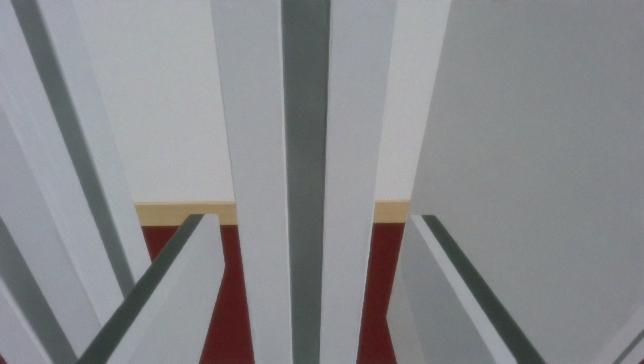

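move:
  base: {"x_m_s":0.06,"for_s":0.25}
  joints: {"left_shoulder_roll_rad":0.108}
  cameras: []

move:
  joints: {"left_gripper_m":0}
  cameras: ["left_wrist_camera"]

move:
  joints: {"torso_squat_rad":0.8,"torso_shift_rad":0.22,"torso_pitch_rad":0.7}
  min_time_s: 3
  cameras: ["head_camera","left_wrist_camera"]

Scene clock: 506.13 s.
Joint torques (N m): left_arm=[-14.26 3.39 -0.76 -8.88 -0.28 -1.9 0.51] | right_arm=[17.35 -4.22 -0.01 6.06 0.14 0.77 -0.16]
Motor temperatures (°C): left_arm=[39 33 33 42 43 39 39] | right_arm=[37 37 30 38 37 39 35]
Wrist force (N): left_arm=[-0.8 -5.8 -4.3] | right_arm=[-2.2 -4.0 -12.2]
Wrist torque (N m): left_arm=[0.06 -0.27 0.23] | right_arm=[0.05 -0.35 -0.27]
Wrist force, peak (N): left_arm=[-0.7 -6.3 -4.3] | right_arm=[-2.6 -4.0 -12.4]
move: done
base_odometry: x=+0.161 y=+0.580 heading=+0.006
base_status: done (sent for 0.27 of 0.27 s)
joint_positions: torso_squat_rad=+1.000 torso_shift_rad=+0.300 torso_pitch_rad=+0.700 torso_yaw_rad=+0.001 left_shoulder_pitch_rad=-1.003 left_shoulder_roll_rad=+0.108 left_shoulder_yaw_rad=+0.300 left_elbow_rad=-0.965 left_forearm_roll_rad=+0.000 left_wrist_pitch_rad=-0.250 left_hand_roll_rad=-1.600 left_gripper_m=+0.055 right_shoulder_pitch_rad=+0.100 right_shoulder_roll_rad=-0.150 right_shoulder_yaw_rad=+0.014 right_elbow_rad=-0.300 right_forearm_roll_rad=+0.030 right_wrist_pitch_rad=-0.021 right_hand_roll_rad=+0.014 right_gripper_m=+0.100 head_pan_rad=+0.200 head_tilt_rad=+0.100
joint_status: all done
wheel_motors_off: 0
motor_effort: left_wheel=-3(23) right_wheel=-2(31)
chest: x=+0.0832 y=+0.0003 z=+0.8785 quat_wxyz=(+0.939, +0.000, +0.343, +0.001) (m; base frame)
left_hand: x=+0.6953 y=+0.2002 z=+0.5436 quat_wxyz=(+0.526, +0.470, -0.481, -0.521) (m; base frame)
right_hand: x=-0.2907 y=-0.3336 z=+0.3164 quat_wxyz=(+0.968, -0.063, +0.237, +0.053) (m; base frame)
pictures: none
No camera images: "cameras" was empty.

Scene clock: 507.27 s.
Joint torques (N m): left_arm=[-14.75 3.94 -0.55 -8.71 -0.39 -1.87 0.33] | right_arm=[17.77 -4.15 -0.18 5.94 -0.09 0.85 -0.35]
Motor temperatures (°C): left_arm=[39 33 33 42 43 39 39] | right_arm=[37 37 30 38 37 39 35]
Wrist force (N): left_arm=[0.2 -5.8 -4.1] | right_arm=[-2.1 -4.1 -12.0]
Wrist torque (N m): left_arm=[0.06 -0.26 0.48] | right_arm=[0.07 -0.34 -0.28]
Wrist force, peak (N): left_arm=[0.1 -6.4 -4.3] | right_arm=[-2.2 -4.0 -12.3]
move: off_target
base_odometry: x=+0.161 y=+0.580 heading=+0.006
base_status: not commanded
joint_positions: torso_squat_rad=+1.000 torso_shift_rad=+0.300 torso_pitch_rad=+0.700 torso_yaw_rad=+0.001 left_shoulder_pitch_rad=-1.003 left_shoulder_roll_rad=+0.108 left_shoulder_yaw_rad=+0.300 left_elbow_rad=-0.965 left_forearm_roll_rad=+0.000 left_wrist_pitch_rad=-0.250 left_hand_roll_rad=-1.600 left_gripper_m=+0.031 right_shoulder_pitch_rad=+0.100 right_shoulder_roll_rad=-0.150 right_shoulder_yaw_rad=+0.014 right_elbow_rad=-0.300 right_forearm_roll_rad=+0.030 right_wrist_pitch_rad=-0.021 right_hand_roll_rad=+0.014 right_gripper_m=+0.100 head_pan_rad=+0.200 head_tilt_rad=+0.100
joint_status: left_gripper_m off_target (ended at +0.031, target +0.000)
wheel_motors_off: 0
motor_effort: left_wheel=-3(3) right_wheel=-1(3)
chest: x=+0.0832 y=+0.0003 z=+0.8785 quat_wxyz=(+0.939, +0.000, +0.343, +0.001) (m; base frame)
left_hand: x=+0.6953 y=+0.2002 z=+0.5436 quat_wxyz=(+0.526, +0.470, -0.481, -0.521) (m; base frame)
right_hand: x=-0.2908 y=-0.3336 z=+0.3164 quat_wxyz=(+0.968, -0.063, +0.237, +0.053) (m; base frame)
pictures: left_wrist_camera
camera_calibration:
left_wrist_camera: T_world_to_cam=[[-0.0384645, -0.998422, 0.0409122, 0.203727], [-0.557641, -0.012527, -0.829987, 0.873349], [0.82919, -0.0547394, -0.55628, -0.184431], [0, 0, 0, 1]] pos_world=[0.64778, 0.20425, 0.613939]

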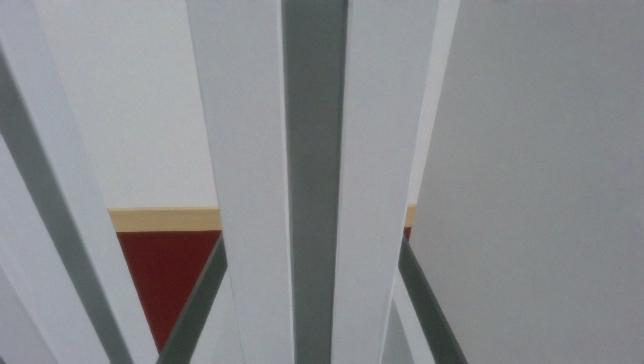

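Scene clock: 510.57 s.
Joint torques (N m): left_arm=[-18.19 4.17 -0.4 -12.57 -0.31 -4.03 0.59] | right_arm=[17.01 -4.49 -0.9 6.01 0.08 1.03 -0.2]
Motor temperatures (°C): left_arm=[39 33 33 43 43 39 39] | right_arm=[37 37 30 38 37 39 35]
Wrist force (N): left_arm=[-0.6 -14.9 -5.3] | right_arm=[-2.2 -4.3 -12.1]
Wrist torque (N m): left_arm=[0.01 -0.25 0.24] | right_arm=[0.11 -0.34 -0.29]
Wrist force, peak (N): left_arm=[-0.6 -15.6 -4.8] | right_arm=[-2.2 -3.9 -12.4]
move: done
base_odometry: x=+0.161 y=+0.580 heading=+0.006
base_status: not commanded
joint_positions: torso_squat_rad=+0.800 torso_shift_rad=+0.220 torso_pitch_rad=+0.701 torso_yaw_rad=+0.001 left_shoulder_pitch_rad=-1.002 left_shoulder_roll_rad=+0.108 left_shoulder_yaw_rad=+0.300 left_elbow_rad=-0.964 left_forearm_roll_rad=+0.000 left_wrist_pitch_rad=-0.249 left_hand_roll_rad=-1.600 left_gripper_m=+0.031 right_shoulder_pitch_rad=+0.100 right_shoulder_roll_rad=-0.150 right_shoulder_yaw_rad=+0.014 right_elbow_rad=-0.300 right_forearm_roll_rad=+0.030 right_wrist_pitch_rad=-0.021 right_hand_roll_rad=+0.014 right_gripper_m=+0.100 head_pan_rad=+0.200 head_tilt_rad=+0.100
joint_status: all done
wheel_motors_off: 0
motor_effort: left_wheel=-3(4) right_wheel=-1(4)
chest: x=+0.0781 y=+0.0003 z=+0.9929 quat_wxyz=(+0.939, +0.000, +0.343, +0.001) (m; base frame)
left_hand: x=+0.6895 y=+0.2004 z=+0.6566 quat_wxyz=(+0.526, +0.469, -0.481, -0.522) (m; base frame)
right_hand: x=-0.2962 y=-0.3336 z=+0.4311 quat_wxyz=(+0.968, -0.063, +0.237, +0.053) (m; base frame)
pictures: head_camera, left_wrist_camera
camera_calibration:
head_camera: T_world_to_cam=[[0.0954456, -0.988633, -0.116171, 0.116087], [-0.686452, 0.0191462, -0.726923, 1.03309], [0.720884, 0.149127, -0.676821, 0.545692], [0, 0, 0, 1]] pos_world=[0.304706, 0.0136103, 1.1338]
left_wrist_camera: T_world_to_cam=[[-0.0381091, -0.998441, 0.040776, 0.198981], [-0.560151, -0.0124471, -0.828297, 0.964485], [0.827513, -0.0544064, -0.558804, -0.113933], [0, 0, 0, 1]] pos_world=[0.642122, 0.204478, 0.7271]

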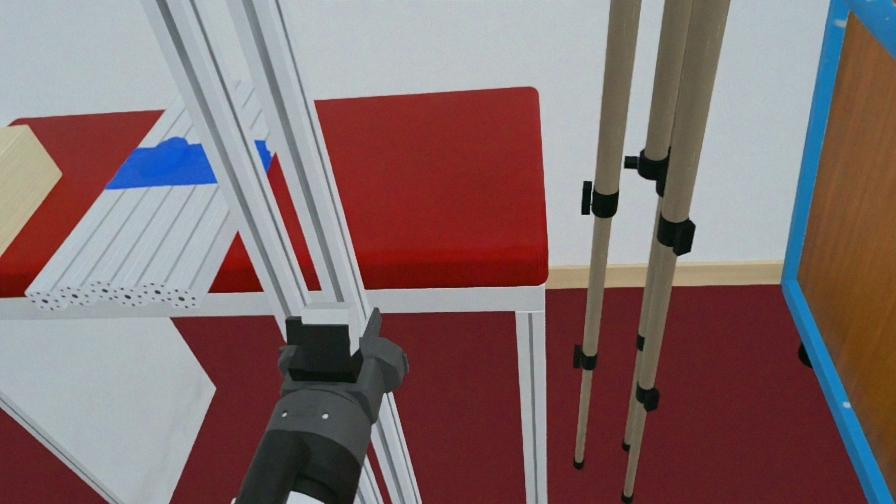

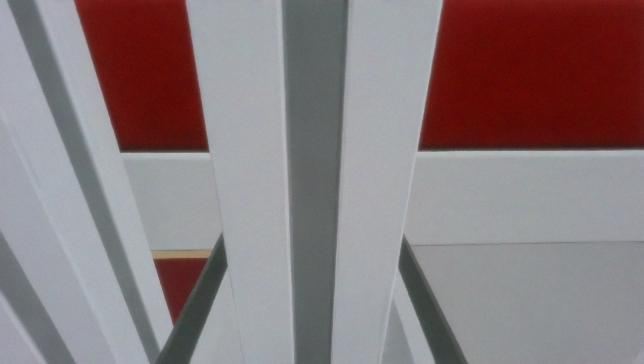

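move:
  base: {"x_m_s":-0.12,"for_s":2.0}
  cameras: []

move:
  base: {"x_m_s":-0.2,"for_s":1.36}
  joints: {"torso_squat_rad":0.6,"torso_shift_rad":0.22,"torso_pitch_rad":0.5}
  cameras: []

move:
  joints: {"left_hand_roll_rad":0.05}
  min_time_s: 3.0
  cameras: []

move:
  joints: {"torso_squat_rad":0.4,"torso_shift_rad":0,"torso_pitch_rad":0.3,"left_shoulder_pitch_rad":-0.95,"left_shoulder_roll_rad":0.15,"left_shoulder_yaw_rad":0.1,"left_elbow_rad":-1.0,"left_wrist_pitch_rad":0.98}
  min_time_s: 2.0
  cameras: ["head_camera"]

move:
  base: {"turn_rad_s":-0.4,"for_s":3.8}
  cameras: []

move:
  base: {"x_m_s":0.3,"for_s":4.33}
  cameras: []

move:
  base: {"turn_rad_s":0.4,"for_s":3.8}
  joints: {"left_hand_roll_rad":0.15}
  cameras: ["head_camera"]

Scene clock: 522.03 s.
Joint torques (N m): left_arm=[-20.26 3.85 -1.23 -12.83 -0.37 -4.46 0.06] | right_arm=[16.81 -3.96 -0.02 5.87 0.11 0.82 -0.49]
Motor temperatures (°C): left_arm=[39 33 33 43 43 39 39] | right_arm=[37 37 30 38 37 39 35]
Wrist force (N): left_arm=[-0.6 -15.2 -5.5] | right_arm=[-2.2 -4.0 -12.1]
Wrist torque (N m): left_arm=[-0.05 -0.23 0.24] | right_arm=[0.08 -0.33 -0.28]
Wrist force, peak (N): left_arm=[-0.6 -16.7 -5.4] | right_arm=[-2.1 -4.0 -12.5]
move: done
base_odometry: x=-0.079 y=+0.579 heading=+0.007
base_status: done (sent for 2 of 2 s)
joint_positions: torso_squat_rad=+0.800 torso_shift_rad=+0.220 torso_pitch_rad=+0.701 torso_yaw_rad=+0.001 left_shoulder_pitch_rad=-1.002 left_shoulder_roll_rad=+0.108 left_shoulder_yaw_rad=+0.300 left_elbow_rad=-0.964 left_forearm_roll_rad=+0.000 left_wrist_pitch_rad=-0.249 left_hand_roll_rad=-1.600 left_gripper_m=+0.031 right_shoulder_pitch_rad=+0.100 right_shoulder_roll_rad=-0.150 right_shoulder_yaw_rad=+0.014 right_elbow_rad=-0.300 right_forearm_roll_rad=+0.030 right_wrist_pitch_rad=-0.021 right_hand_roll_rad=+0.014 right_gripper_m=+0.100 head_pan_rad=+0.200 head_tilt_rad=+0.100
joint_status: not commanded
wheel_motors_off: 0
motor_effort: left_wheel=+13(27) right_wheel=-16(32)
chest: x=+0.0780 y=+0.0003 z=+0.9930 quat_wxyz=(+0.939, +0.000, +0.343, +0.001) (m; base frame)
left_hand: x=+0.6894 y=+0.2004 z=+0.6566 quat_wxyz=(+0.526, +0.469, -0.481, -0.522) (m; base frame)
right_hand: x=-0.2962 y=-0.3336 z=+0.4312 quat_wxyz=(+0.968, -0.063, +0.237, +0.053) (m; base frame)
pictures: none
No camera images: "cameras" was empty.

Scene clock: 524.63 s.
Joint torques (N m): left_arm=[-24.55 5.03 -0.81 -13.67 -0.24 -4 0.37] | right_arm=[11.5 -4.53 -0.45 3.72 0.32 0.51 -0.17]
Motor temperatures (°C): left_arm=[39 33 33 44 43 40 39] | right_arm=[37 37 30 38 37 39 35]
Wrist force (N): left_arm=[-0.5 -15.0 -1.9] | right_arm=[-2.8 -3.9 -12.8]
Wrist torque (N m): left_arm=[-0.12 -0.23 0.23] | right_arm=[0.09 -0.33 -0.32]
Wrist force, peak (N): left_arm=[-0.8 -16.6 -6.4] | right_arm=[-2.8 -4.1 -13.1]
move: done
base_odometry: x=-0.353 y=+0.577 heading=+0.006
base_status: done (sent for 1.37 of 1.37 s)
joint_positions: torso_squat_rad=+0.600 torso_shift_rad=+0.220 torso_pitch_rad=+0.501 torso_yaw_rad=+0.001 left_shoulder_pitch_rad=-1.001 left_shoulder_roll_rad=+0.108 left_shoulder_yaw_rad=+0.300 left_elbow_rad=-0.964 left_forearm_roll_rad=+0.000 left_wrist_pitch_rad=-0.249 left_hand_roll_rad=-1.600 left_gripper_m=+0.031 right_shoulder_pitch_rad=+0.100 right_shoulder_roll_rad=-0.150 right_shoulder_yaw_rad=+0.014 right_elbow_rad=-0.300 right_forearm_roll_rad=+0.030 right_wrist_pitch_rad=-0.021 right_hand_roll_rad=+0.014 right_gripper_m=+0.100 head_pan_rad=+0.200 head_tilt_rad=+0.100
joint_status: all done
wheel_motors_off: 0
motor_effort: left_wheel=-3(26) right_wheel=+3(45)
chest: x=+0.0467 y=+0.0003 z=+1.1158 quat_wxyz=(+0.969, +0.000, +0.248, +0.001) (m; base frame)
left_hand: x=+0.7127 y=+0.2005 z=+0.9074 quat_wxyz=(+0.476, +0.519, -0.531, -0.472) (m; base frame)
right_hand: x=-0.2085 y=-0.3336 z=+0.4908 quat_wxyz=(+0.987, -0.068, +0.139, +0.046) (m; base frame)
pictures: none
No camera images: "cameras" was empty.

Scene clock: 527.93 s.
Joint torques (N m): left_arm=[-24.63 4.48 -0.94 -13.95 -0.43 -4.09 0.19] | right_arm=[11.97 -4.72 0.02 3.79 0.12 0.43 -0.35]
Motor temperatures (°C): left_arm=[40 33 33 44 43 40 39] | right_arm=[37 37 30 38 37 39 35]
Wrist force (N): left_arm=[-15.0 1.6 -1.4] | right_arm=[-2.9 -4.2 -12.9]
Wrist torque (N m): left_arm=[-0.25 -0.38 0.42] | right_arm=[0.10 -0.34 -0.31]
Wrist force, peak (N): left_arm=[-15.7 2.1 -1.7] | right_arm=[-3.0 -4.0 -13.0]
move: done
base_odometry: x=-0.353 y=+0.577 heading=+0.006
base_status: not commanded
joint_positions: torso_squat_rad=+0.600 torso_shift_rad=+0.220 torso_pitch_rad=+0.501 torso_yaw_rad=+0.001 left_shoulder_pitch_rad=-1.001 left_shoulder_roll_rad=+0.108 left_shoulder_yaw_rad=+0.300 left_elbow_rad=-0.964 left_forearm_roll_rad=+0.000 left_wrist_pitch_rad=-0.249 left_hand_roll_rad=+0.050 left_gripper_m=+0.031 right_shoulder_pitch_rad=+0.100 right_shoulder_roll_rad=-0.150 right_shoulder_yaw_rad=+0.014 right_elbow_rad=-0.300 right_forearm_roll_rad=+0.030 right_wrist_pitch_rad=-0.021 right_hand_roll_rad=+0.014 right_gripper_m=+0.100 head_pan_rad=+0.200 head_tilt_rad=+0.100
joint_status: all done
wheel_motors_off: 0
motor_effort: left_wheel=-3(4) right_wheel=+3(9)
chest: x=+0.0467 y=+0.0003 z=+1.1158 quat_wxyz=(+0.969, +0.000, +0.248, +0.001) (m; base frame)
left_hand: x=+0.7127 y=+0.2005 z=+0.9074 quat_wxyz=(+0.670, -0.038, -0.741, +0.029) (m; base frame)
right_hand: x=-0.2085 y=-0.3336 z=+0.4908 quat_wxyz=(+0.987, -0.068, +0.139, +0.046) (m; base frame)
pictures: none
No camera images: "cameras" was empty.

Scene clock: 530.37 s.
Joint torques (N m): left_arm=[-25.01 6.68 0.02 -12.83 -0.52 -2.5 0.31] | right_arm=[6.97 -4.8 -0.52 1.74 0.18 0.12 -0.17]
Motor temperatures (°C): left_arm=[40 33 33 44 43 40 39] | right_arm=[37 37 30 38 37 39 35]
Wrist force (N): left_arm=[-8.9 -0.6 -15.0] | right_arm=[-4.4 -4.0 -12.9]
Wrist torque (N m): left_arm=[-0.46 -0.28 0.36] | right_arm=[0.06 -0.46 -0.29]
Wrist force, peak (N): left_arm=[-9.7 0.1 -16.0] | right_arm=[-4.6 -3.9 -13.0]
move: done
base_odometry: x=-0.353 y=+0.577 heading=+0.006
base_status: not commanded
joint_positions: torso_squat_rad=+0.400 torso_shift_rad=+0.000 torso_pitch_rad=+0.300 torso_yaw_rad=+0.001 left_shoulder_pitch_rad=-0.949 left_shoulder_roll_rad=+0.149 left_shoulder_yaw_rad=+0.100 left_elbow_rad=-0.999 left_forearm_roll_rad=+0.000 left_wrist_pitch_rad=+0.980 left_hand_roll_rad=+0.050 left_gripper_m=+0.031 right_shoulder_pitch_rad=+0.100 right_shoulder_roll_rad=-0.150 right_shoulder_yaw_rad=+0.014 right_elbow_rad=-0.300 right_forearm_roll_rad=+0.030 right_wrist_pitch_rad=-0.021 right_hand_roll_rad=+0.014 right_gripper_m=+0.100 head_pan_rad=+0.200 head_tilt_rad=+0.100
joint_status: all done
wheel_motors_off: 0
motor_effort: left_wheel=-6(7) right_wheel=+9(12)
chest: x=-0.1364 y=+0.0003 z=+1.2208 quat_wxyz=(+0.989, +0.000, +0.150, +0.001) (m; base frame)
left_hand: x=+0.4649 y=+0.1848 z=+0.8849 quat_wxyz=(+0.947, +0.023, -0.313, -0.061) (m; base frame)
right_hand: x=-0.2621 y=-0.3336 z=+0.5576 quat_wxyz=(+0.996, -0.072, +0.040, +0.039) (m; base frame)
pictures: head_camera
camera_calibration:
head_camera: T_world_to_cam=[[0.133217, -0.988627, -0.0697835, 0.111574], [-0.348943, 0.0191159, -0.936949, 1.35398], [0.927627, 0.149168, -0.342428, 0.474439], [0, 0, 0, 1]] pos_world=[0.0174956, 0.0136514, 1.43886]

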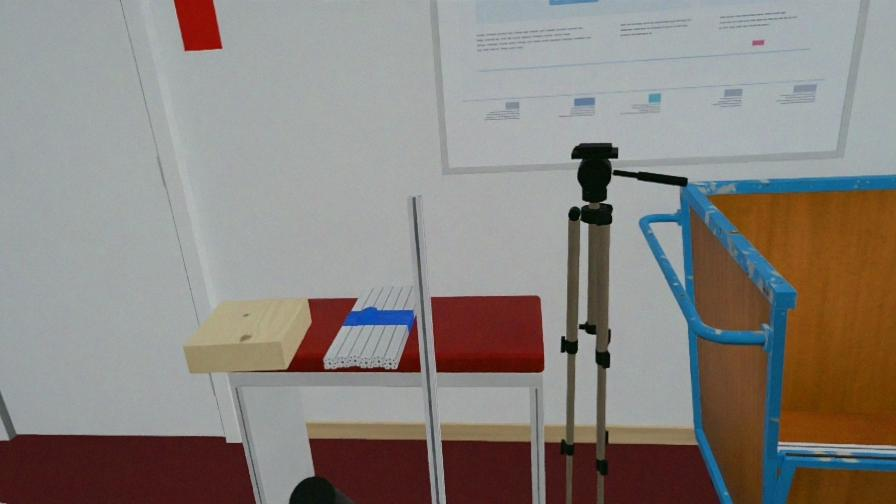

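Scene clock: 535.30 s.
Joint torques (N m): left_arm=[-25.25 6.23 -0.59 -12.75 -0.57 -2.77 0.17] | right_arm=[7.17 -5.04 0.2 1.77 0.04 0.1 -0.33]
Motor temperatures (°C): left_arm=[40 33 33 44 43 40 39] | right_arm=[36 37 30 37 37 39 35]
Wrist force (N): left_arm=[-9.4 -0.7 -15.5] | right_arm=[-4.5 -4.0 -12.9]
Wrist torque (N m): left_arm=[-0.39 -0.33 0.38] | right_arm=[0.07 -0.47 -0.29]
Wrist force, peak (N): left_arm=[-9.6 -0.7 -15.9] | right_arm=[-4.6 -4.1 -13.1]
move: done
base_odometry: x=-0.353 y=+0.577 heading=-1.514
base_status: done (sent for 3.8 of 3.8 s)
joint_positions: torso_squat_rad=+0.400 torso_shift_rad=+0.000 torso_pitch_rad=+0.300 torso_yaw_rad=+0.001 left_shoulder_pitch_rad=-0.949 left_shoulder_roll_rad=+0.150 left_shoulder_yaw_rad=+0.100 left_elbow_rad=-0.999 left_forearm_roll_rad=+0.000 left_wrist_pitch_rad=+0.980 left_hand_roll_rad=+0.050 left_gripper_m=+0.031 right_shoulder_pitch_rad=+0.100 right_shoulder_roll_rad=-0.150 right_shoulder_yaw_rad=+0.014 right_elbow_rad=-0.300 right_forearm_roll_rad=+0.030 right_wrist_pitch_rad=-0.021 right_hand_roll_rad=+0.014 right_gripper_m=+0.100 head_pan_rad=+0.200 head_tilt_rad=+0.100
joint_status: not commanded
wheel_motors_off: 0
motor_effort: left_wheel=+15(52) right_wheel=+2(51)
chest: x=-0.1363 y=+0.0003 z=+1.2208 quat_wxyz=(+0.989, +0.000, +0.150, +0.001) (m; base frame)
left_hand: x=+0.4649 y=+0.1849 z=+0.8849 quat_wxyz=(+0.947, +0.023, -0.313, -0.061) (m; base frame)
right_hand: x=-0.2621 y=-0.3336 z=+0.5576 quat_wxyz=(+0.996, -0.072, +0.040, +0.039) (m; base frame)
pictures: none
No camera images: "cameras" was empty.

Scene clock: 540.83 s.
Joint torques (N m): left_arm=[-24.95 6.77 -0.07 -12.7 -0.5 -2.22 0.38] | right_arm=[7.87 -4.46 -0.44 2.12 0.15 0.08 -0.3]
Motor temperatures (°C): left_arm=[40 33 33 44 43 39 39] | right_arm=[36 37 30 37 37 39 35]
Wrist force (N): left_arm=[-8.9 -0.2 -15.5] | right_arm=[-4.5 -4.1 -12.7]
Wrist torque (N m): left_arm=[-0.41 -0.29 0.37] | right_arm=[0.08 -0.46 -0.30]
Wrist force, peak (N): left_arm=[-9.5 -0.2 -16.4] | right_arm=[-4.8 -4.3 -13.1]
move: done
base_odometry: x=-0.279 y=-0.721 heading=-1.514
base_status: done (sent for 4.33 of 4.33 s)
joint_positions: torso_squat_rad=+0.400 torso_shift_rad=+0.000 torso_pitch_rad=+0.301 torso_yaw_rad=+0.001 left_shoulder_pitch_rad=-0.949 left_shoulder_roll_rad=+0.150 left_shoulder_yaw_rad=+0.100 left_elbow_rad=-0.999 left_forearm_roll_rad=+0.000 left_wrist_pitch_rad=+0.980 left_hand_roll_rad=+0.050 left_gripper_m=+0.031 right_shoulder_pitch_rad=+0.100 right_shoulder_roll_rad=-0.150 right_shoulder_yaw_rad=+0.014 right_elbow_rad=-0.300 right_forearm_roll_rad=+0.030 right_wrist_pitch_rad=-0.021 right_hand_roll_rad=+0.014 right_gripper_m=+0.100 head_pan_rad=+0.200 head_tilt_rad=+0.100
joint_status: not commanded
wheel_motors_off: 0
motor_effort: left_wheel=-8(45) right_wheel=+5(46)
chest: x=-0.1363 y=+0.0003 z=+1.2208 quat_wxyz=(+0.989, +0.000, +0.150, +0.001) (m; base frame)
left_hand: x=+0.4650 y=+0.1849 z=+0.8849 quat_wxyz=(+0.947, +0.023, -0.313, -0.061) (m; base frame)
right_hand: x=-0.2620 y=-0.3336 z=+0.5576 quat_wxyz=(+0.996, -0.072, +0.040, +0.039) (m; base frame)
pictures: none
No camera images: "cameras" was empty.

Scene clock: 545.77 s.
Joint torques (N m): left_arm=[-24.99 6.29 0.01 -12.4 -0.74 -2.16 -0.23] | right_arm=[7.26 -4.38 -0.66 2.1 0.09 0.01 -0.23]
Motor temperatures (°C): left_arm=[41 33 33 44 43 39 39] | right_arm=[36 37 30 37 37 39 35]
Wrist force (N): left_arm=[-9.0 0.3 -15.6] | right_arm=[-4.5 -4.3 -12.9]
Wrist torque (N m): left_arm=[-0.41 -0.26 0.36] | right_arm=[0.11 -0.46 -0.31]
Wrist force, peak (N): left_arm=[-9.1 0.4 -16.3] | right_arm=[-4.6 -4.1 -13.1]
move: done
base_odometry: x=-0.279 y=-0.721 heading=+0.005
base_status: done (sent for 3.8 of 3.8 s)
joint_positions: torso_squat_rad=+0.400 torso_shift_rad=+0.000 torso_pitch_rad=+0.301 torso_yaw_rad=+0.001 left_shoulder_pitch_rad=-0.949 left_shoulder_roll_rad=+0.150 left_shoulder_yaw_rad=+0.100 left_elbow_rad=-0.999 left_forearm_roll_rad=+0.000 left_wrist_pitch_rad=+0.980 left_hand_roll_rad=+0.150 left_gripper_m=+0.031 right_shoulder_pitch_rad=+0.100 right_shoulder_roll_rad=-0.150 right_shoulder_yaw_rad=+0.014 right_elbow_rad=-0.300 right_forearm_roll_rad=+0.030 right_wrist_pitch_rad=-0.021 right_hand_roll_rad=+0.014 right_gripper_m=+0.100 head_pan_rad=+0.200 head_tilt_rad=+0.100
joint_status: all done
wheel_motors_off: 0
motor_effort: left_wheel=+2(41) right_wheel=+14(34)
chest: x=-0.1363 y=+0.0004 z=+1.2208 quat_wxyz=(+0.989, +0.000, +0.150, +0.001) (m; base frame)
left_hand: x=+0.4650 y=+0.1849 z=+0.8849 quat_wxyz=(+0.949, +0.008, -0.314, -0.013) (m; base frame)
right_hand: x=-0.2620 y=-0.3336 z=+0.5576 quat_wxyz=(+0.996, -0.072, +0.040, +0.039) (m; base frame)
pictures: head_camera
camera_calibration:
head_camera: T_world_to_cam=[[0.133212, -0.98863, -0.0697581, 0.111555], [-0.349029, 0.0190795, -0.936918, 1.35396], [0.927595, 0.149157, -0.342519, 0.474471], [0, 0, 0, 1]] pos_world=[0.0175952, 0.0136828, 1.43885]

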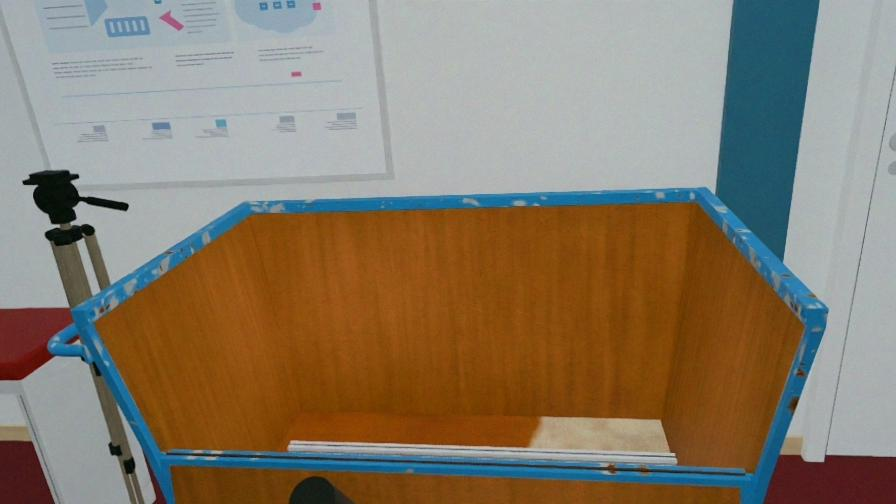

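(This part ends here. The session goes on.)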